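# Pack drinks upright into a standing canvas bag

## Task

Place every drink inside the canvas bag so each one stands upright on the bag's bottom, and make sure the bag itself ends up standing with its sides raised.

## Robot and tools

Robot: two arms, left_arm on the +y side and right_arm on the -y side. The sides named in images do not follow these arm names. Each arm ends in a five-finger hand; the left one mirrors the right. Bases in the scene frame: left_arm at (-0.043, +0.272, +0.035) m, right_arm at (+0.039, -0.292, +0.014) m, both facing nearly straight along +x. A two-camera stand is fixed behind the arms.

Scene frame: origin at table-top height midway between the two nominal bases, +x out over the table, +z up. Reported hand positions (metres) and orientations (end_effector_quat_wxyz) use this frame and may be a few centimetres off.

Hand point: a spot fixed to each palm, 0.15 m out from the wrist mount along the fingers and 0.05 m in front of the palm. Its +z runs along straight fingers, +y out of the palm, +x across the palm away from the thumb on the right hand, toward the thumb on the left hand. Straight fingertips reach 0.06 to 0.07 m past it. A wrist bracket on the little-finger side sticks out and can strike things.

One row = 28 numbers, each in [-1, 1], always for both arms: left pose dx, dy, dz, rx, ry, rz; left hand little, ring, middle, index, thumb_bend, thumb_turn, force_limit, speed; then the same 14 for the right arm. Pose numbers are offsets, not poses: they are measured from that arm's Hand target at the start of the action or move, along the Hand target's own axes. 1.0 equals 0.6 m of travel or 180 degrees; rx, ry, rz form a single rotation vector. Every row of an action counts from the same start, not from the previous row. Six zeros re-requests the current Hand target. Hand numbers are absolute targets: -1 open/straight, +1 closed/curled; thumb_turn -1 puts the thumb beside the palm, +1 opposite the fingers. force_limit maps -1 to about 0 N and +1 to 10 N at the fingertip (15 N for the two thumb motors). speed goes from nearly still at -1 to full at +0.48 and above. For a hand you do not want to change, resend the last eight numbers actually executed for it; if none yet, send its hand_measured six values plus hand_force_limit and hand_speed.

Tools:
- execute_actions(actions, cameras): actions is a list of actions; each is a list of up to 15 rows, one per 1/30 s step; a short action repeats its last row to fill 15. An empty list returns all camera images. cameras: list of names, ["all"], or [].
- move(target, speed, blend, blocking, cameras): target is one row or up to 15 rows, every one offset from the same starting Hand targets. speed in m/s, 0.002 to 4.3, default 0.25 (turn rate limit is twice that in rad/s); one value or one per target. blend in m rounds corners between listed targets; 0 stops at each. blocking=false returns after about 0.5 s while motion continues. A move is capped at 10 s and does not avoid obstacles or the other arm.
- wait(seconds 0 to 10, cameras): lets time pass holding commands.
- stop(cameras): brakes a running move.
- zoom_image(camera, region [x0, y0, x1, y1] in pixels, at most 504 by 504): closer look at the latest image.
- show_instructions(): shows the reference pages.
- finished_scene(scene=1): ends the scene permanently.

Cameras (896x504 each): cam_head_left, cam_head_right, cam_high, cam_low, cam_left_wrist, cam_right_wrist.

Results: Hand target is the last commanded pose per arm after clipping; the next offsets build on it. Arms often rest 1 to 3 cm (sometimes 5 cm) short, usually low, without any contact; the next command, even zeros, asks again, or send the missing distance. Orientation commands are clipped to within 40 degrees of the current one each step. hand_measured, hand_stopped_by (moving, target, force, stalled, fault) and hand_load_n follow the six motor order; a load near 0 while holding means the grip is lost. A move adds a 'move:' line: done, off_target, moving, held or fault, plus limits=paced (pose clipped) or limits=held (steps withheld). Joint torques, joint velocities, motor temperatures and step-by-step positions may also appear.

Gripping: with the thumb opposite the fingers the hand wraps objects roughly 0.035 to 0.065 m across, or a handle down to about 0.025 m. Close gently with speed at -0.94 or lower. To grip harder, raise force_limit and send a more closed target than hand_measured; to release, send one more open than it.

Avoid: dropping drinks, releasing things while they move, fast impacts, pressing hard on fixed or heavy objects (that fails the scene), any contact or squeeze between the two hands, overloading fingers, and anything leaving the table. Keep paths away from an arm's own base. Long holds, stretched arms or pushing at unreachable poses heat motors; at 85 °C a MOTOR HOT warning may appear, at 100 °C the arm drops for 30 s or more. Loose items may be nudged occasionally by outside pushes, so check the final state before finishing; it must hold with the hands released.

Each tool is called after "Request:" as name(argument=value, ...) on one line, values as JSON.

Reference images:

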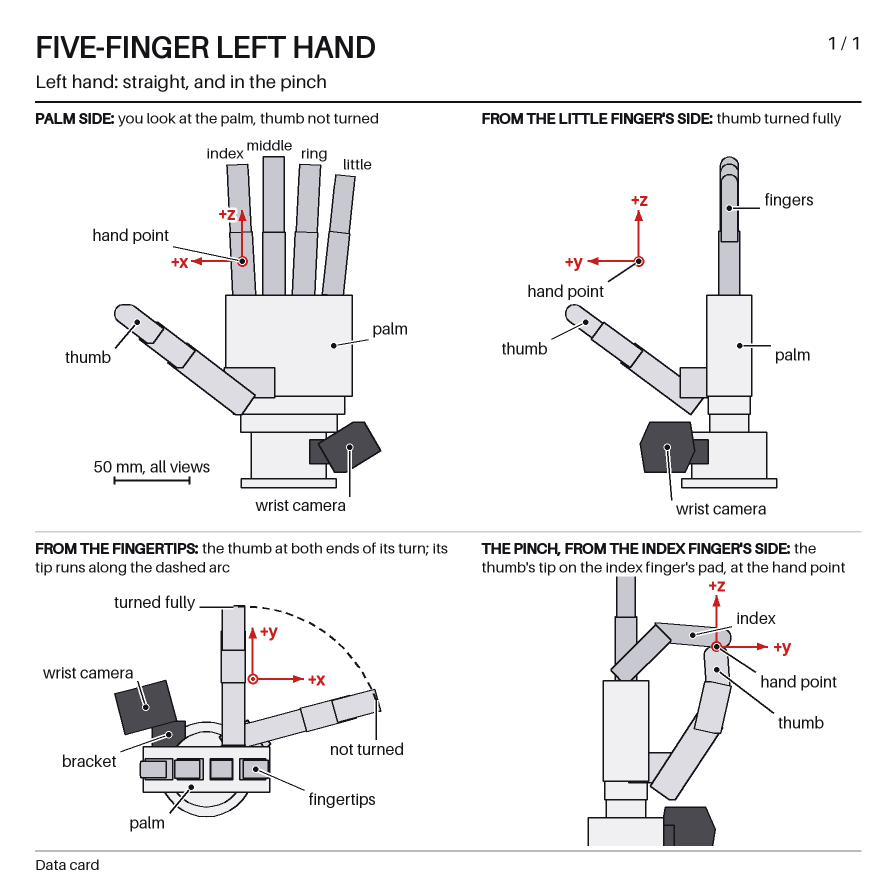

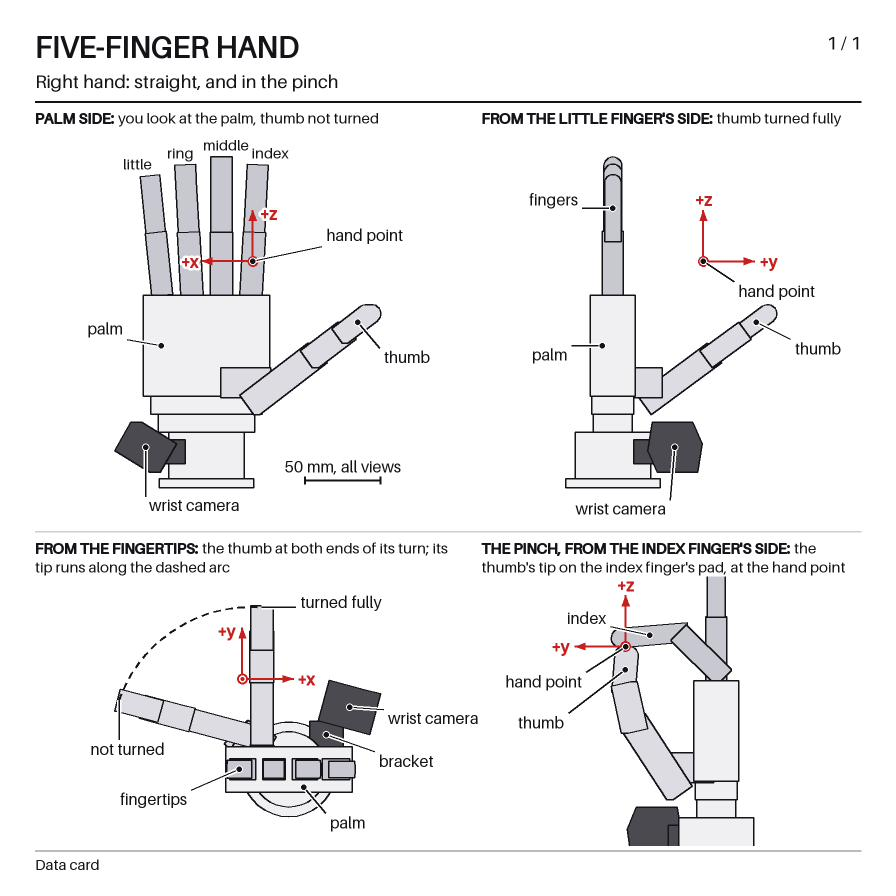

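## Session

Request:
execute_actions(actions=[])

Scene clock: 0.00 s.
left_arm: end_effector_position=(+0.2297, +0.3792, +0.1109) hand_measured=(-1.000, -1.000, -1.000, -1.000, -1.000, -1.000) hand_load_n=(+0.0, +0.0, +0.0, +0.5, +0.0, +0.0) hand_stopped_by=(target, target, target, target, target, target) hand_force_limit=0.00 hand_speed=-0.80 end_effector_quat_wxyz=(-0.004, +0.995, +0.099, +0.000) | right_arm: end_effector_position=(+0.6875, -0.0770, +0.3847) hand_measured=(-1.000, -1.000, -1.000, -1.000, -1.000, -1.000) hand_load_n=(+0.0, +0.0, +0.0, +0.0, +0.0, +0.0) hand_stopped_by=(target, target, target, target, target, target) hand_force_limit=0.00 hand_speed=-0.80 end_effector_quat_wxyz=(+0.234, -0.500, +0.832, +0.057)
Joint positions: left_arm=[0.598 1.162 0.727 -1.133 -0.007 -1.167] | right_arm=[0.129 2.069 2.543 -1.639 -0.277 0.7]
Joint velocities: within noise
Joint torques (N m): no reading
Motor temperatures (°C): left_arm=[27 25 25 28 21 22] | right_arm=[26 25 26 22 24 24]
Heat: left arm: hottest wrist pitch 28 °C; right arm: hottest waist 26 °C.
Hand target: left_arm +0.2375, +0.3846, +0.1188; -0.009, +0.995, +0.100, +0.010 | right_arm +0.6888, -0.0768, +0.3972; +0.248, -0.501, +0.828, +0.051

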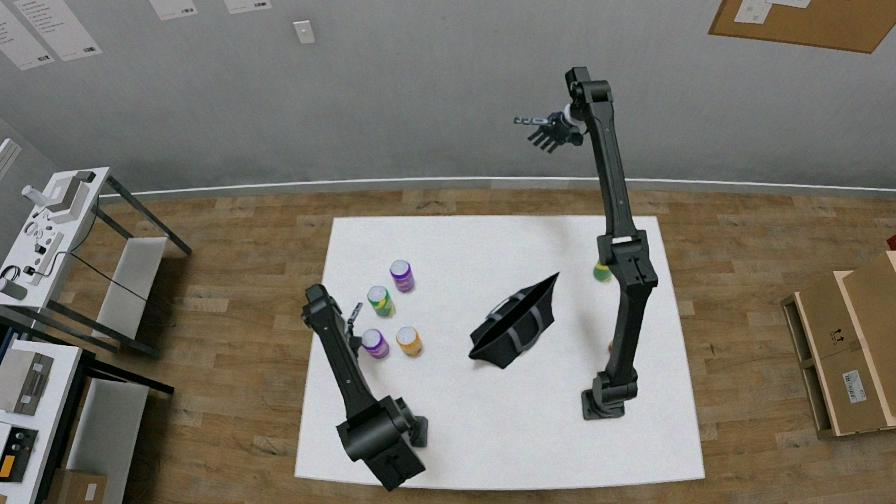

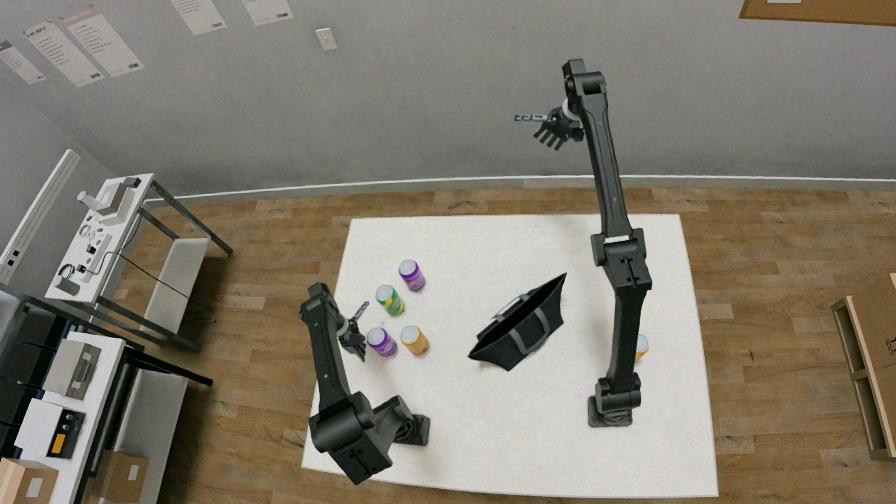

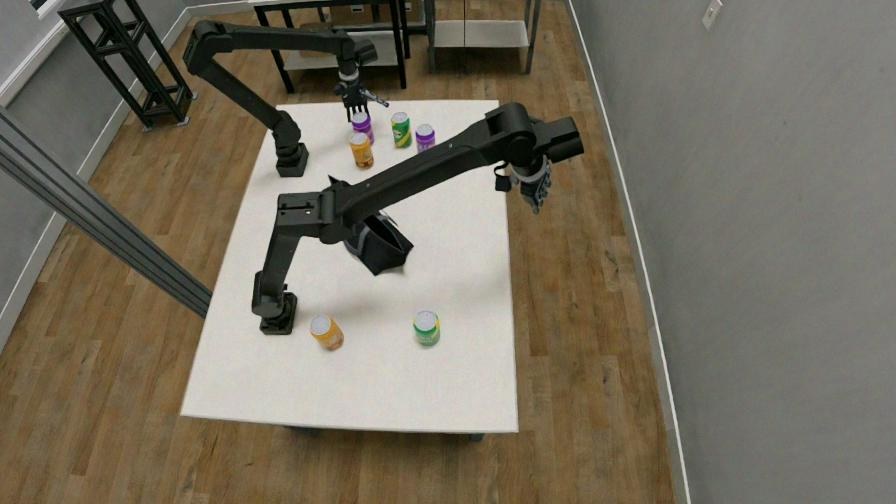

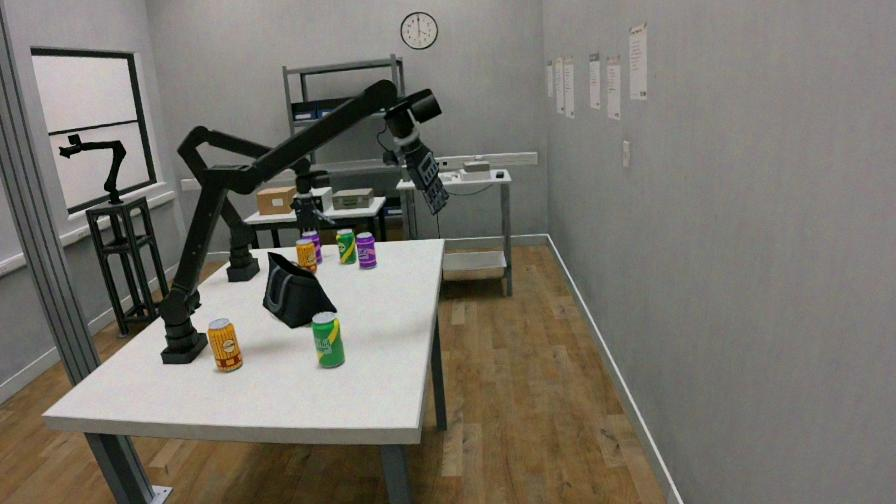

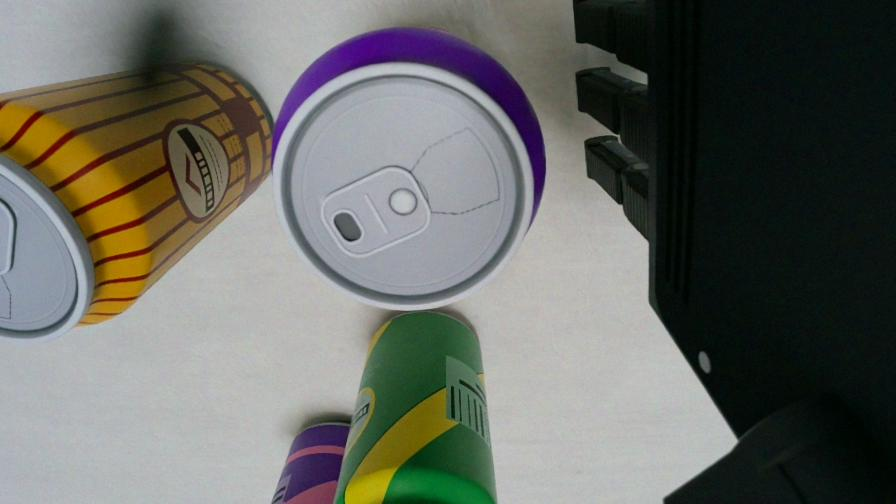

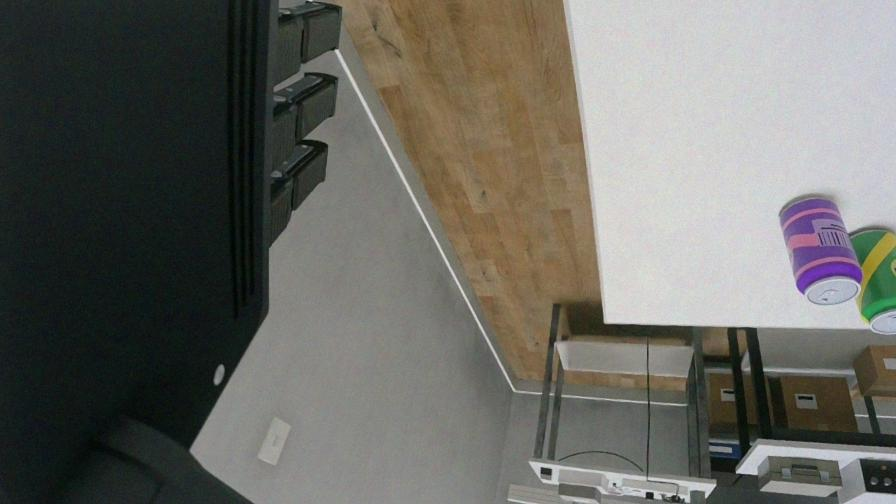

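Request:
zoom_image(camera="cam_head_left", region=[420, 240, 620, 400])

Request:
zoom_image(camera="cam_head_right", region=[420, 240, 620, 400])

Request:
zoom_image(camera="cam_low", region=[150, 200, 450, 400])

Request:
zoom_image(camera="cam_high", region=[230, 90, 510, 370])

Scaled by 2.520.

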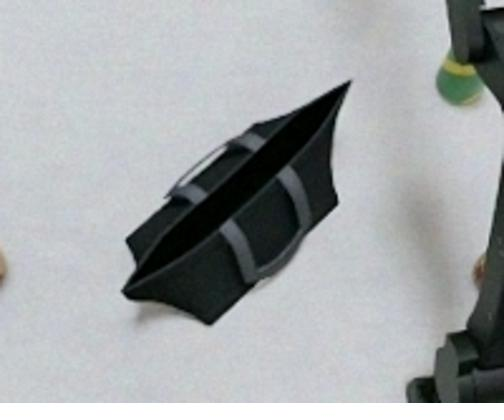

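Scaled by 2.520.

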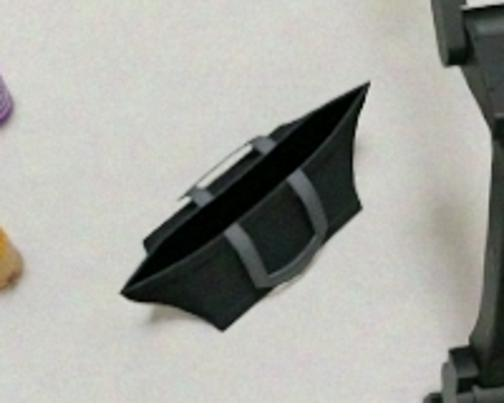

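Scaled by 1.680.

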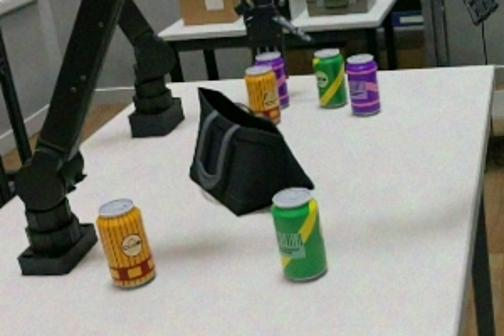

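Scaled by 1.800.

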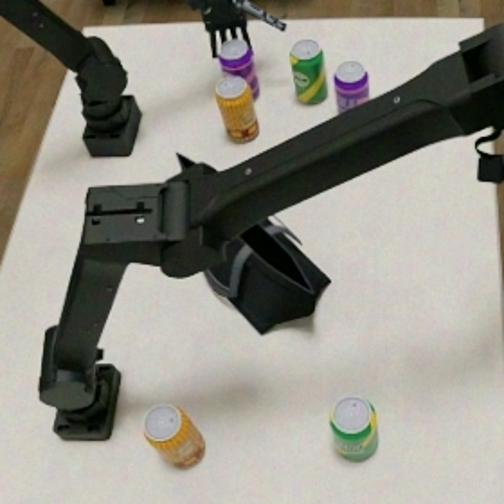

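Request:
zoom_image(camera="cam_head_left", region=[300, 240, 460, 370])

Request:
zoom_image(camera="cam_head_right", region=[320, 240, 480, 370])

Request:
zoom_image(camera="cam_high", region=[330, 80, 450, 180])

Request:
zoom_image(camera="cam_high", region=[290, 290, 460, 370])

Scaled by 3.150.

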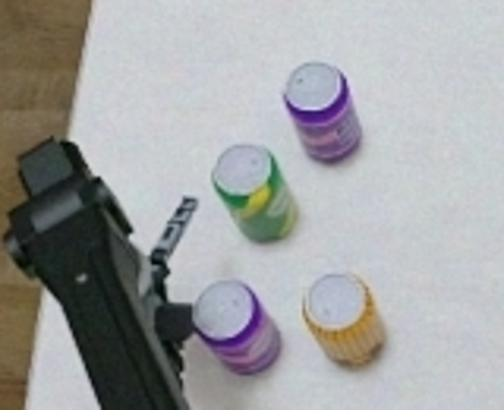

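Scaled by 3.150.

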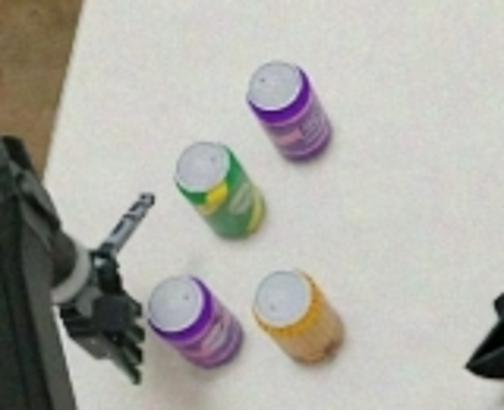

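Scaled by 4.200.

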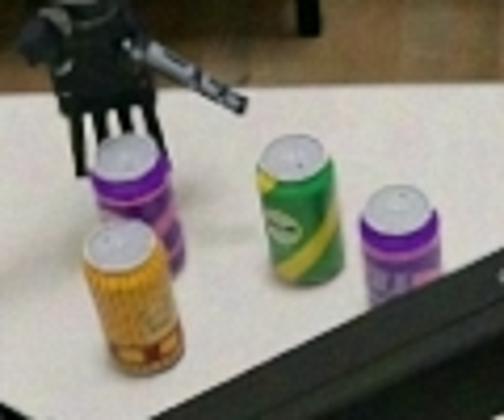

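Scaled by 2.965.

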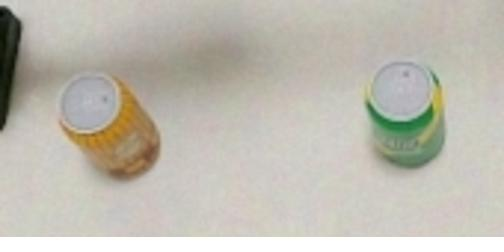

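Request:
zoom_image(camera="cam_head_left", region=[300, 370, 460, 500])

Request:
zoom_image(camera="cam_head_left", region=[540, 330, 700, 460])

Request:
zoom_image(camera="cam_high", region=[220, 100, 380, 360])

Scaled by 3.150.

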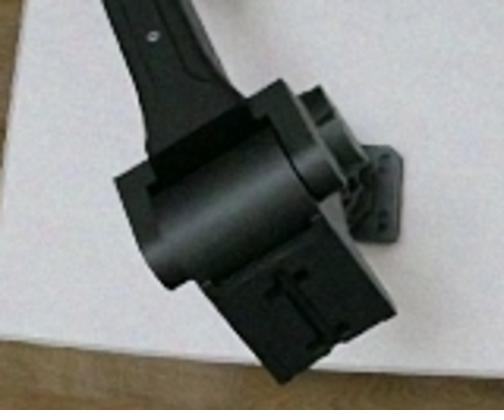

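Scaled by 3.150.

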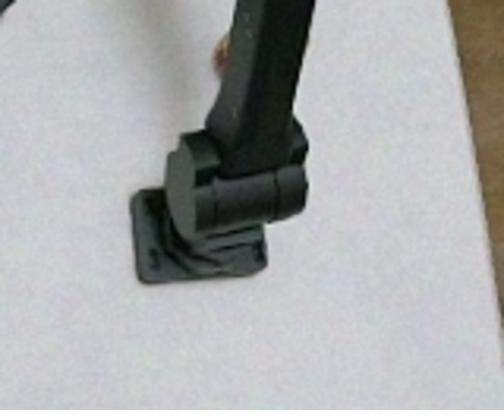

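Scaled by 1.938.

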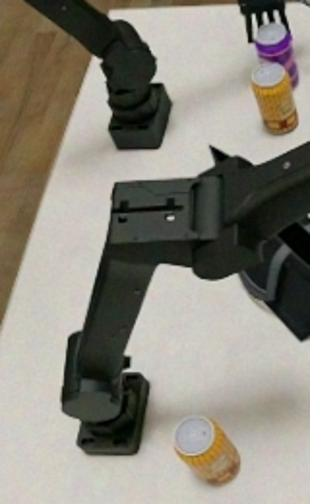

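Request:
move(target=[0,0,0,0,0,0,-1,-1,-1,-1,-1,-1,0,-0.8,0.1608,0.5825,-0.3912,-0.0905,0.137,-0.15,-1,-1,-1,-1,-1,-1,0,-0.8], cameras=["all"])

Scene clock: 38.50 s.
left_arm: end_effector_position=(+0.2297, +0.3792, +0.1109) hand_measured=(-1.000, -1.000, -1.000, -1.000, -1.000, -1.000) hand_load_n=(+0.0, +0.0, +0.0, +0.0, +0.0, +0.0) hand_stopped_by=(target, target, target, target, target, target) hand_force_limit=0.00 hand_speed=-0.80 end_effector_quat_wxyz=(-0.004, +0.995, +0.099, +0.000) | right_arm: end_effector_position=(+0.2728, -0.0635, +0.5015) hand_measured=(-1.000, -1.000, -1.000, -1.000, -1.000, -1.000) hand_load_n=(+0.0, +0.0, +0.0, +0.0, +0.0, +0.0) hand_stopped_by=(target, target, target, target, target, target) hand_force_limit=0.00 hand_speed=-0.80 end_effector_quat_wxyz=(-0.271, +0.675, -0.686, +0.020)
Joint positions: left_arm=[0.598 1.162 0.727 -1.133 -0.007 -1.167] | right_arm=[0.519 1.091 1.741 -1.677 -0.082 0.585]
Joint torques (N m): left_arm=[-1.32 -5.48 10.45 0.5 0 -0.05] | right_arm=[1.96 -3.9 8.5 1.09 0.06 0.21]
Motor temperatures (°C): left_arm=[27 25 27 27 21 21] | right_arm=[26 29 32 23 24 24]
Heat: left arm: hottest waist 27 °C; right arm: hottest elbow 32 °C.
Hand target: left_arm +0.2375, +0.3846, +0.1188; -0.009, +0.995, +0.100, +0.010 | right_arm +0.2697, -0.0599, +0.5003; +0.000, +0.707, -0.707, -0.001
Off the commanded pose: left_arm 0.012 m, 1 deg | right_arm 0.005 m, 31 deg.
joint sent to its limit (right arm) — joint 4 (wrist pitch), lower limit. The joint targets are off in orientation, not in position.
move: off_target (left_arm, right_arm)

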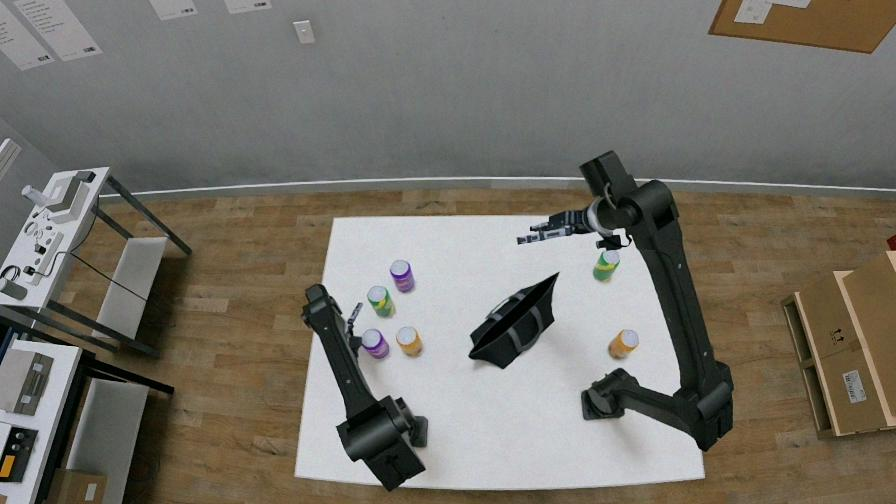

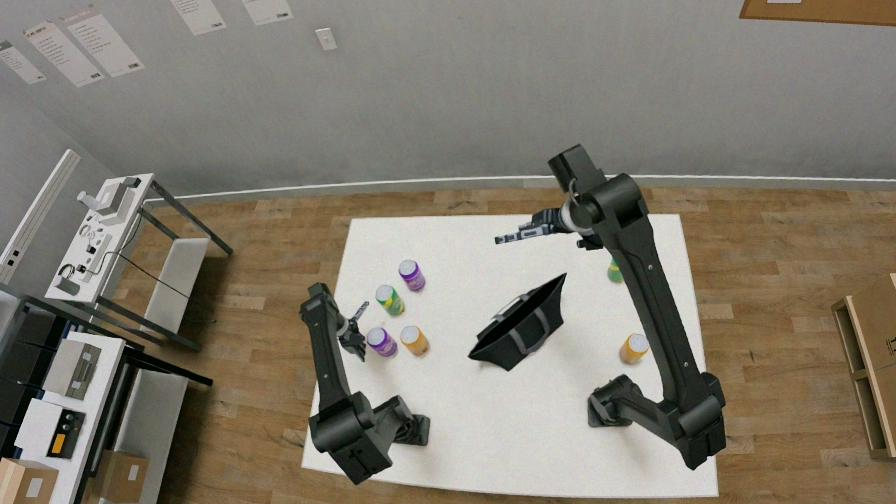

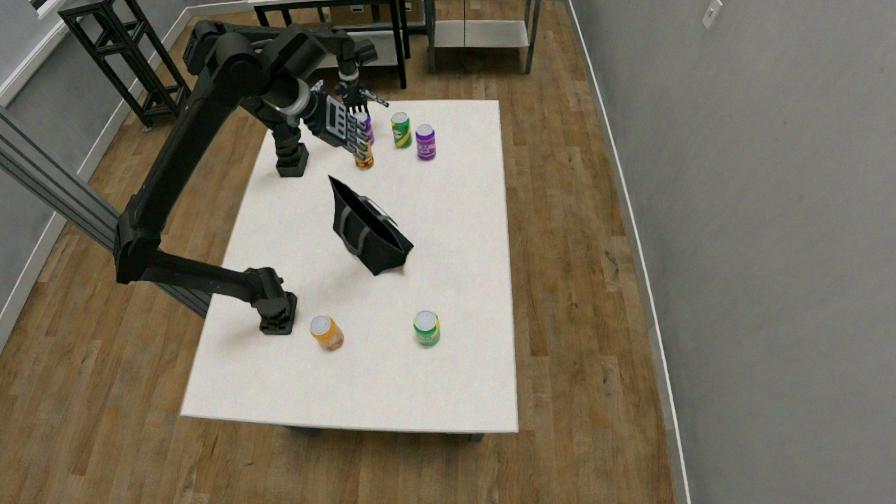

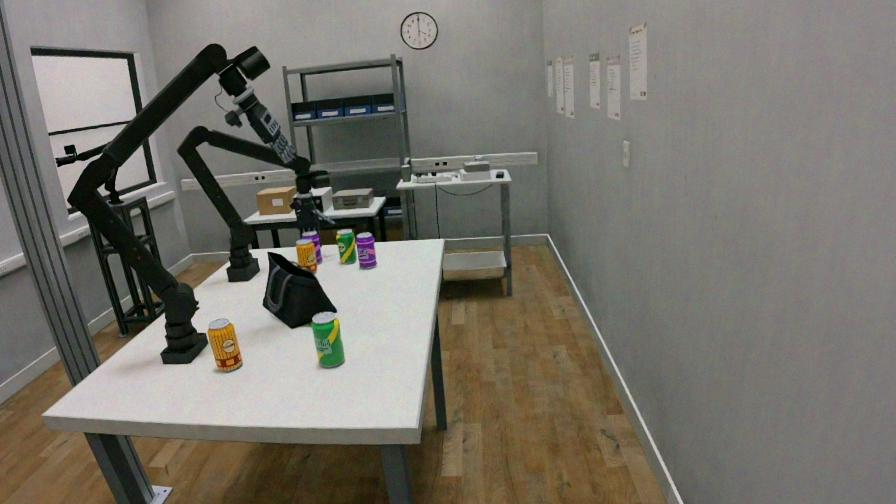

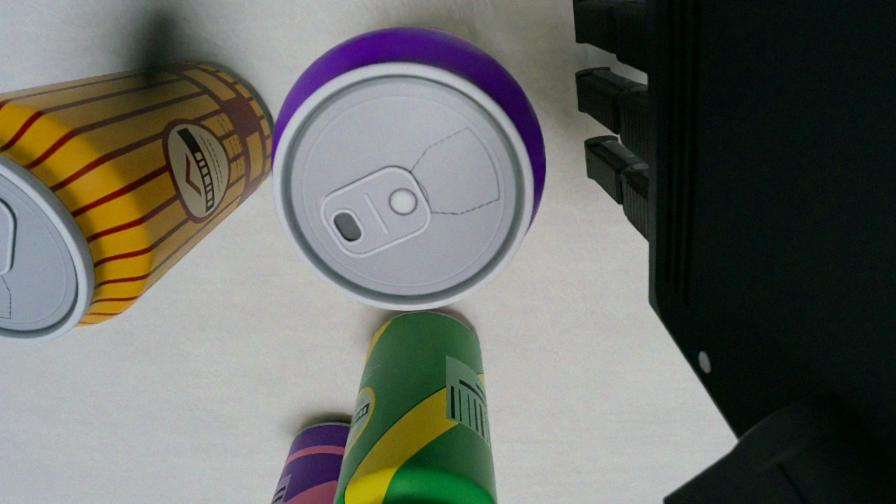

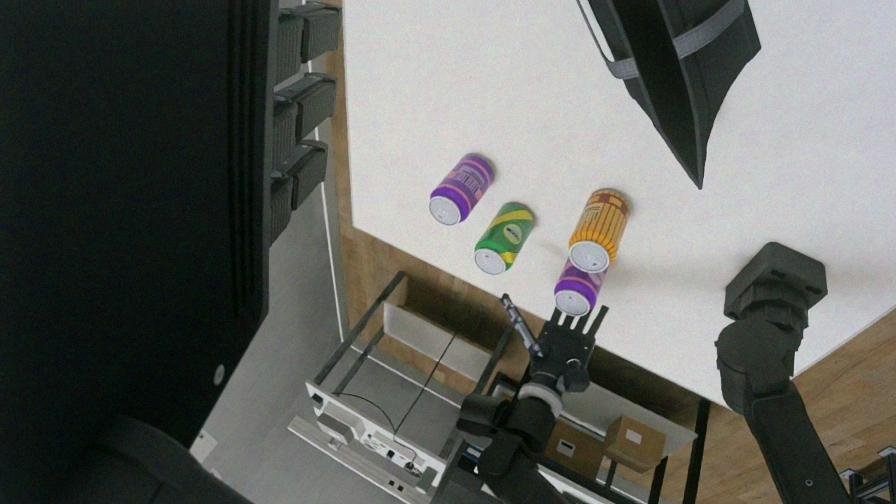

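Request:
zoom_image(camera="cam_head_left", region=[570, 230, 670, 370])

Request:
zoom_image(camera="cam_high", region=[310, 160, 430, 280])

Request:
zoom_image(camera="cam_head_left", region=[455, 260, 575, 380])

Request:
zoom_image(camera="cam_low", region=[250, 240, 350, 340])

Scaled by 3.600.

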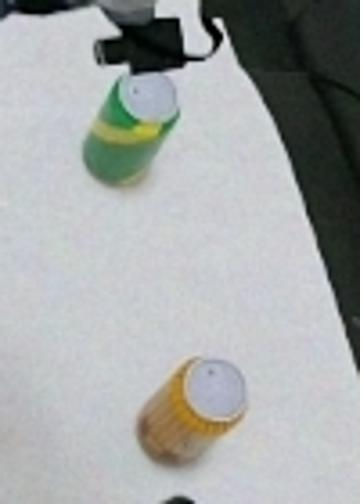

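Scaled by 4.200.

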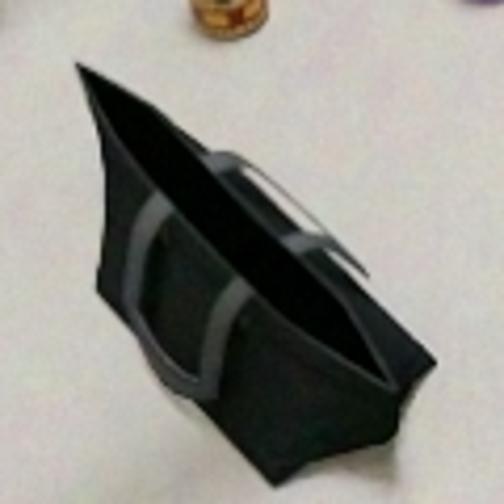

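Scaled by 4.200.

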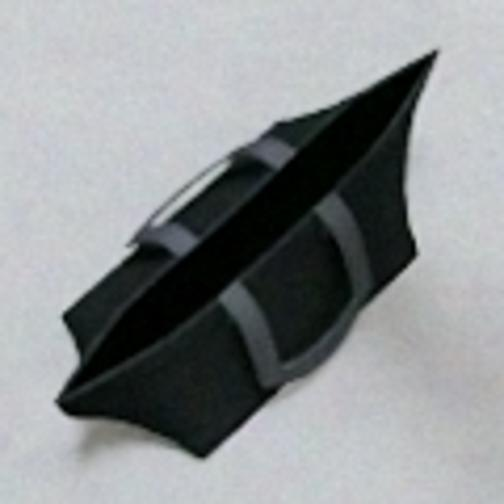

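Scaled by 5.040.

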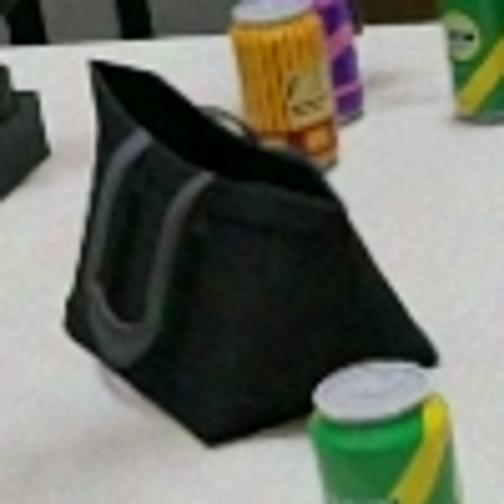

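Request:
move(target=[0,0,0,0,0,0,-1,-1,-1,-1,-1,-1,0,-0.8,-0.0047,0.0983,0.32,0,0,-0.2472,-1,-1,-1,-1,-1,-1,0,-0.8], cameras=["cam_head_left","cam_high","cam_low","cam_right_wrist"])

Scene clock: 62.43 s.
left_arm: end_effector_position=(+0.2297, +0.3792, +0.1109) hand_measured=(-1.000, -1.000, -1.000, -1.000, -1.000, -1.000) hand_load_n=(+0.0, +0.0, +0.0, +0.0, +0.0, +0.0) hand_stopped_by=(target, target, target, target, target, target) hand_force_limit=0.00 hand_speed=-0.80 end_effector_quat_wxyz=(-0.004, +0.995, +0.099, +0.000) | right_arm: end_effector_position=(+0.2139, -0.0574, +0.3084) hand_measured=(-1.000, -1.000, -1.000, -1.000, -1.000, -1.000) hand_load_n=(+0.0, +0.0, +0.0, +0.0, +0.0, +0.0) hand_stopped_by=(target, target, target, target, target, target) hand_force_limit=0.00 hand_speed=-0.80 end_effector_quat_wxyz=(-0.017, +0.917, -0.399, +0.003)
Joint positions: left_arm=[0.598 1.162 0.727 -1.133 -0.007 -1.167] | right_arm=[0.784 1.237 1.377 -1.677 -0.006 0.06]
Joint torques (N m): left_arm=[-1.38 -5.48 10.47 0.5 0 -0.05] | right_arm=[1.49 -6.65 9.32 0.01 0.13 -0.03]
Heat: left arm: hottest waist 27 °C; right arm: hottest elbow 33 °C.
Hand target: left_arm +0.2375, +0.3846, +0.1188; -0.009, +0.995, +0.100, +0.010 | right_arm +0.2105, -0.0567, +0.3083; -0.001, +0.922, -0.387, -0.001
Off the commanded pose: left_arm 0.012 m, 1 deg | right_arm 0.003 m, 2 deg.
joint sent to its limit (right arm) — joint 4 (wrist pitch), lower limit. The joint targets still meet the commanded pose.
move: off_target (left_arm)
Images, in order (width x height): cam_head_left 896x504, cam_high 896x504, cam_low 896x504, cam_right_wrist 896x504.

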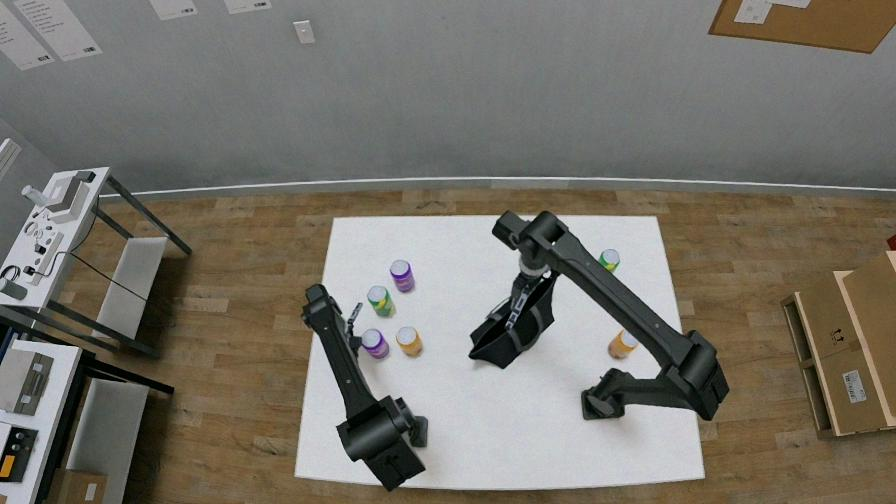

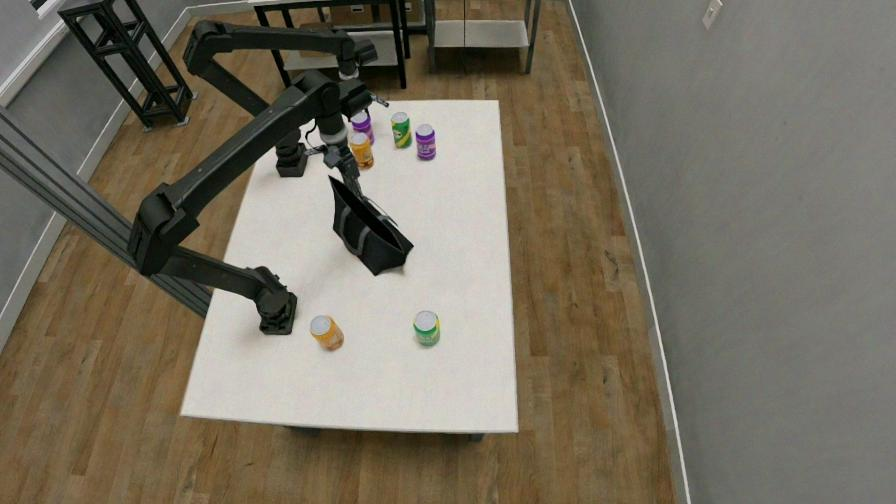

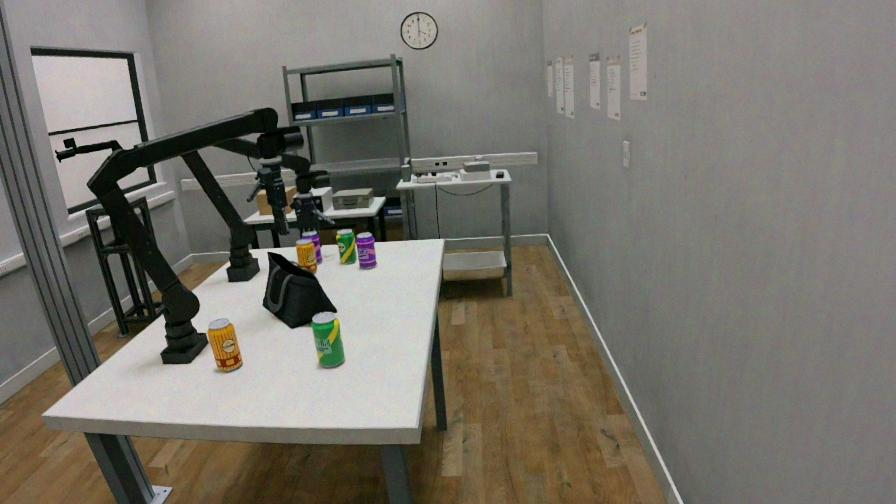

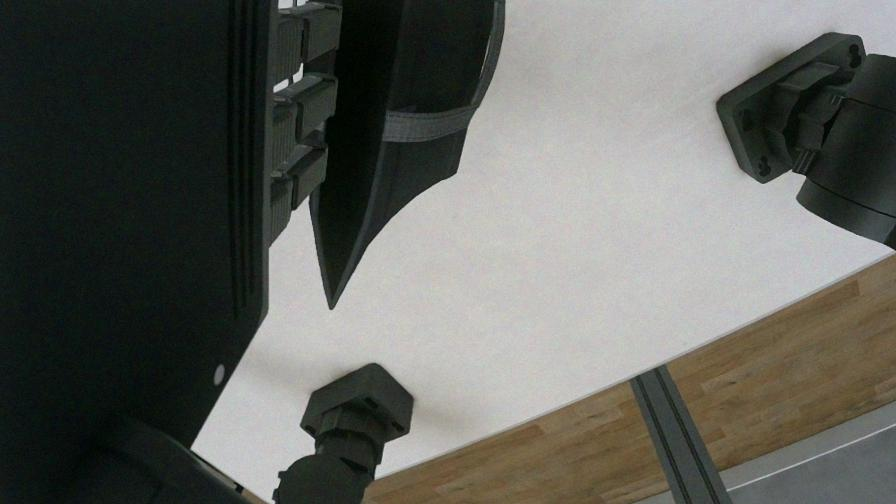

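Request:
zoom_image(camera="cam_head_left", region=[455, 240, 575, 380])

Request:
zoom_image(camera="cam_high", region=[300, 120, 430, 280])

Request:
zoom_image(camera="cam_right_wrist", region=[200, 0, 560, 340])

Scaled by 3.600.

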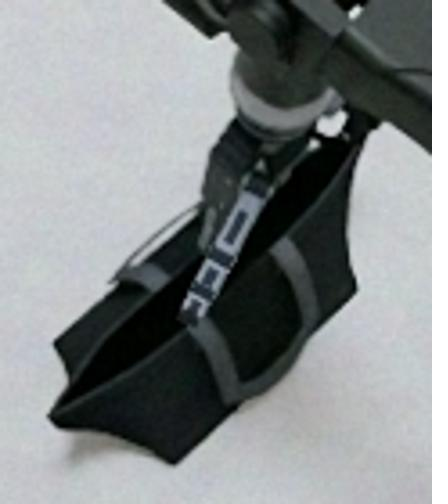

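Scaled by 3.150.

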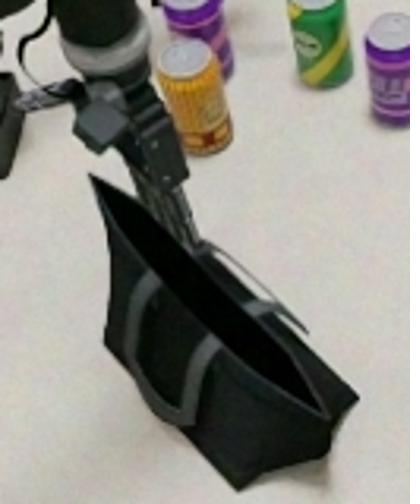

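Scaled by 1.400.

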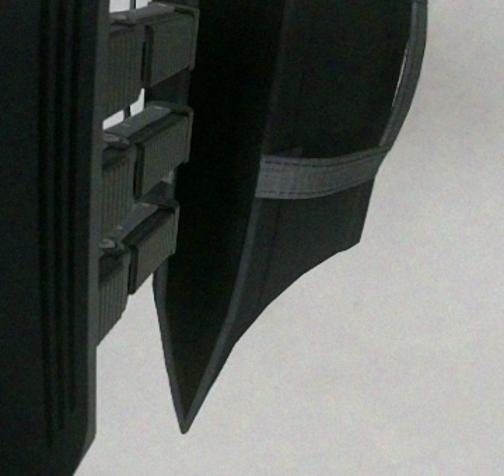

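Request:
move(target=[0,0,0,0,0,0,-1,-1,-1,-1,-1,-1,0,-0.8,0,0.015,0.2467,0,0,0,-1,-1,-1,-1,-1,-1,0,-0.8], speed=0.12, cameras=["cam_head_left","cam_high","cam_low","cam_right_wrist"])

Scene clock: 67.83 s.
left_arm: end_effector_position=(+0.2297, +0.3792, +0.1109) hand_measured=(-1.000, -1.000, -1.000, -1.000, -1.000, -1.000) hand_load_n=(+0.0, +0.0, +0.0, +0.0, +0.0, +0.0) hand_stopped_by=(target, target, target, target, target, target) hand_force_limit=0.00 hand_speed=-0.80 end_effector_quat_wxyz=(-0.004, +0.995, +0.099, +0.000) | right_arm: end_effector_position=(+0.2039, -0.0676, +0.1638) hand_measured=(-1.000, -1.000, -1.000, -1.000, -1.000, -1.000) hand_load_n=(+0.0, +0.0, +0.0, -0.5, +0.0, +0.5) hand_stopped_by=(target, target, target, target, target, target) hand_force_limit=0.00 hand_speed=-0.80 end_effector_quat_wxyz=(+0.001, +0.918, -0.397, -0.002)
Joint positions: left_arm=[0.598 1.162 0.727 -1.133 -0.007 -1.167] | right_arm=[0.786 1.247 0.999 -1.326 -0.003 0.059]
Joint torques (N m): left_arm=[-1.38 -5.54 10.47 0.5 0 -0.05] | right_arm=[2.02 -5.71 8.85 0.98 0.14 0]
Heat: left arm: hottest elbow 28 °C; right arm: hottest elbow 33 °C.
Hand target: left_arm +0.2375, +0.3846, +0.1188; -0.009, +0.995, +0.100, +0.010 | right_arm +0.2041, -0.0628, +0.1603; -0.001, +0.922, -0.387, +0.000
Off the commanded pose: left_arm 0.012 m, 1 deg | right_arm 0.006 m, 1 deg.
move: off_target (left_arm)
Images, in order (width x height): cam_head_left 896x504, cam_high 896x504, cam_low 896x504, cam_right_wrist 896x504.

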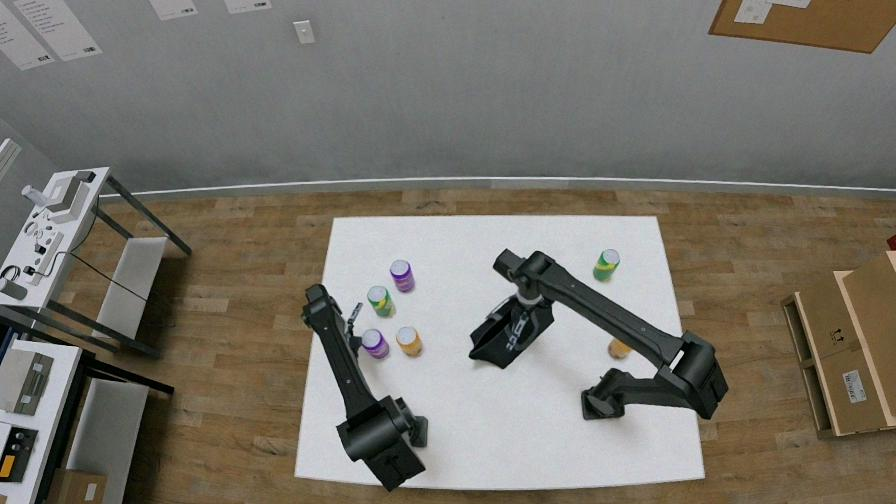

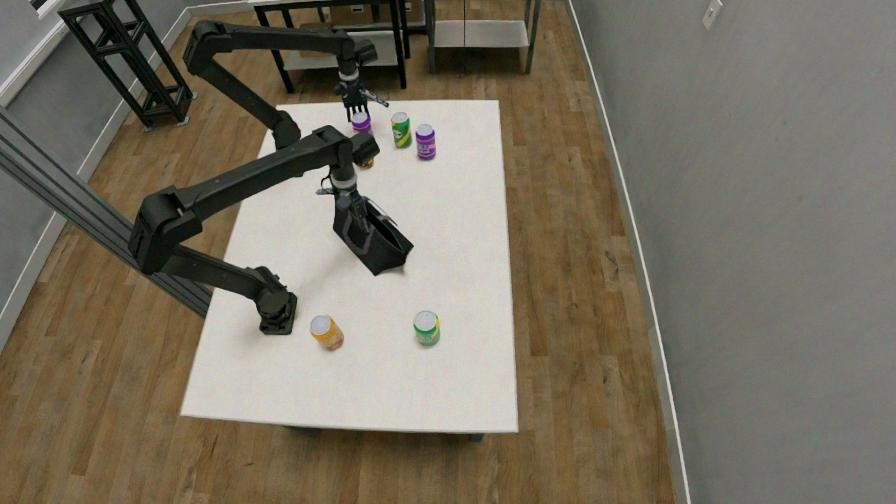

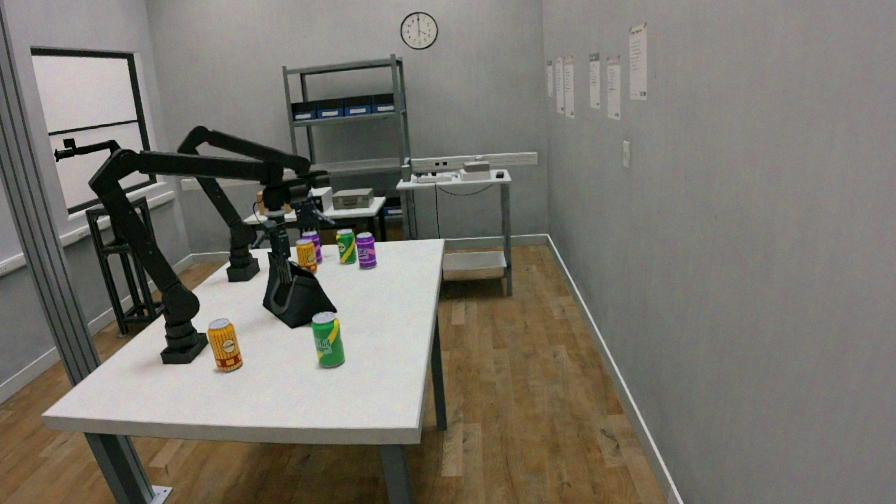

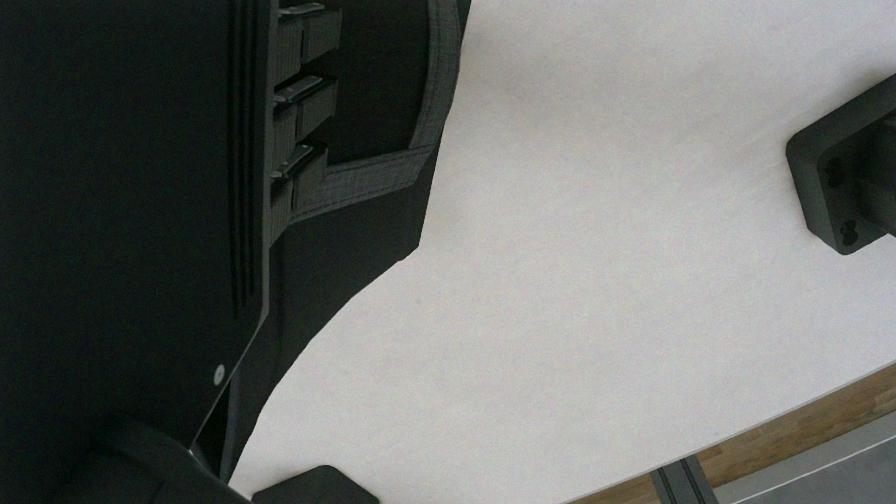

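Request:
zoom_image(camera="cam_head_left", region=[455, 240, 575, 380])

Request:
zoom_image(camera="cam_high", region=[300, 120, 430, 280])

Request:
zoom_image(camera="cam_low", region=[230, 200, 350, 340])

Scaled by 3.600.

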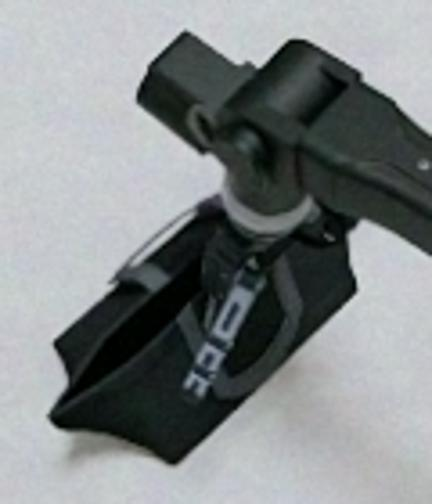

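Scaled by 3.150.

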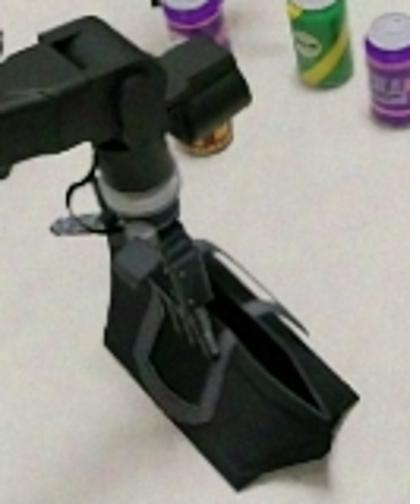

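Scaled by 3.600.

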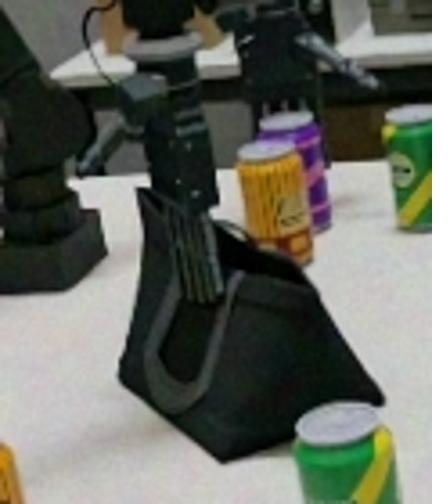

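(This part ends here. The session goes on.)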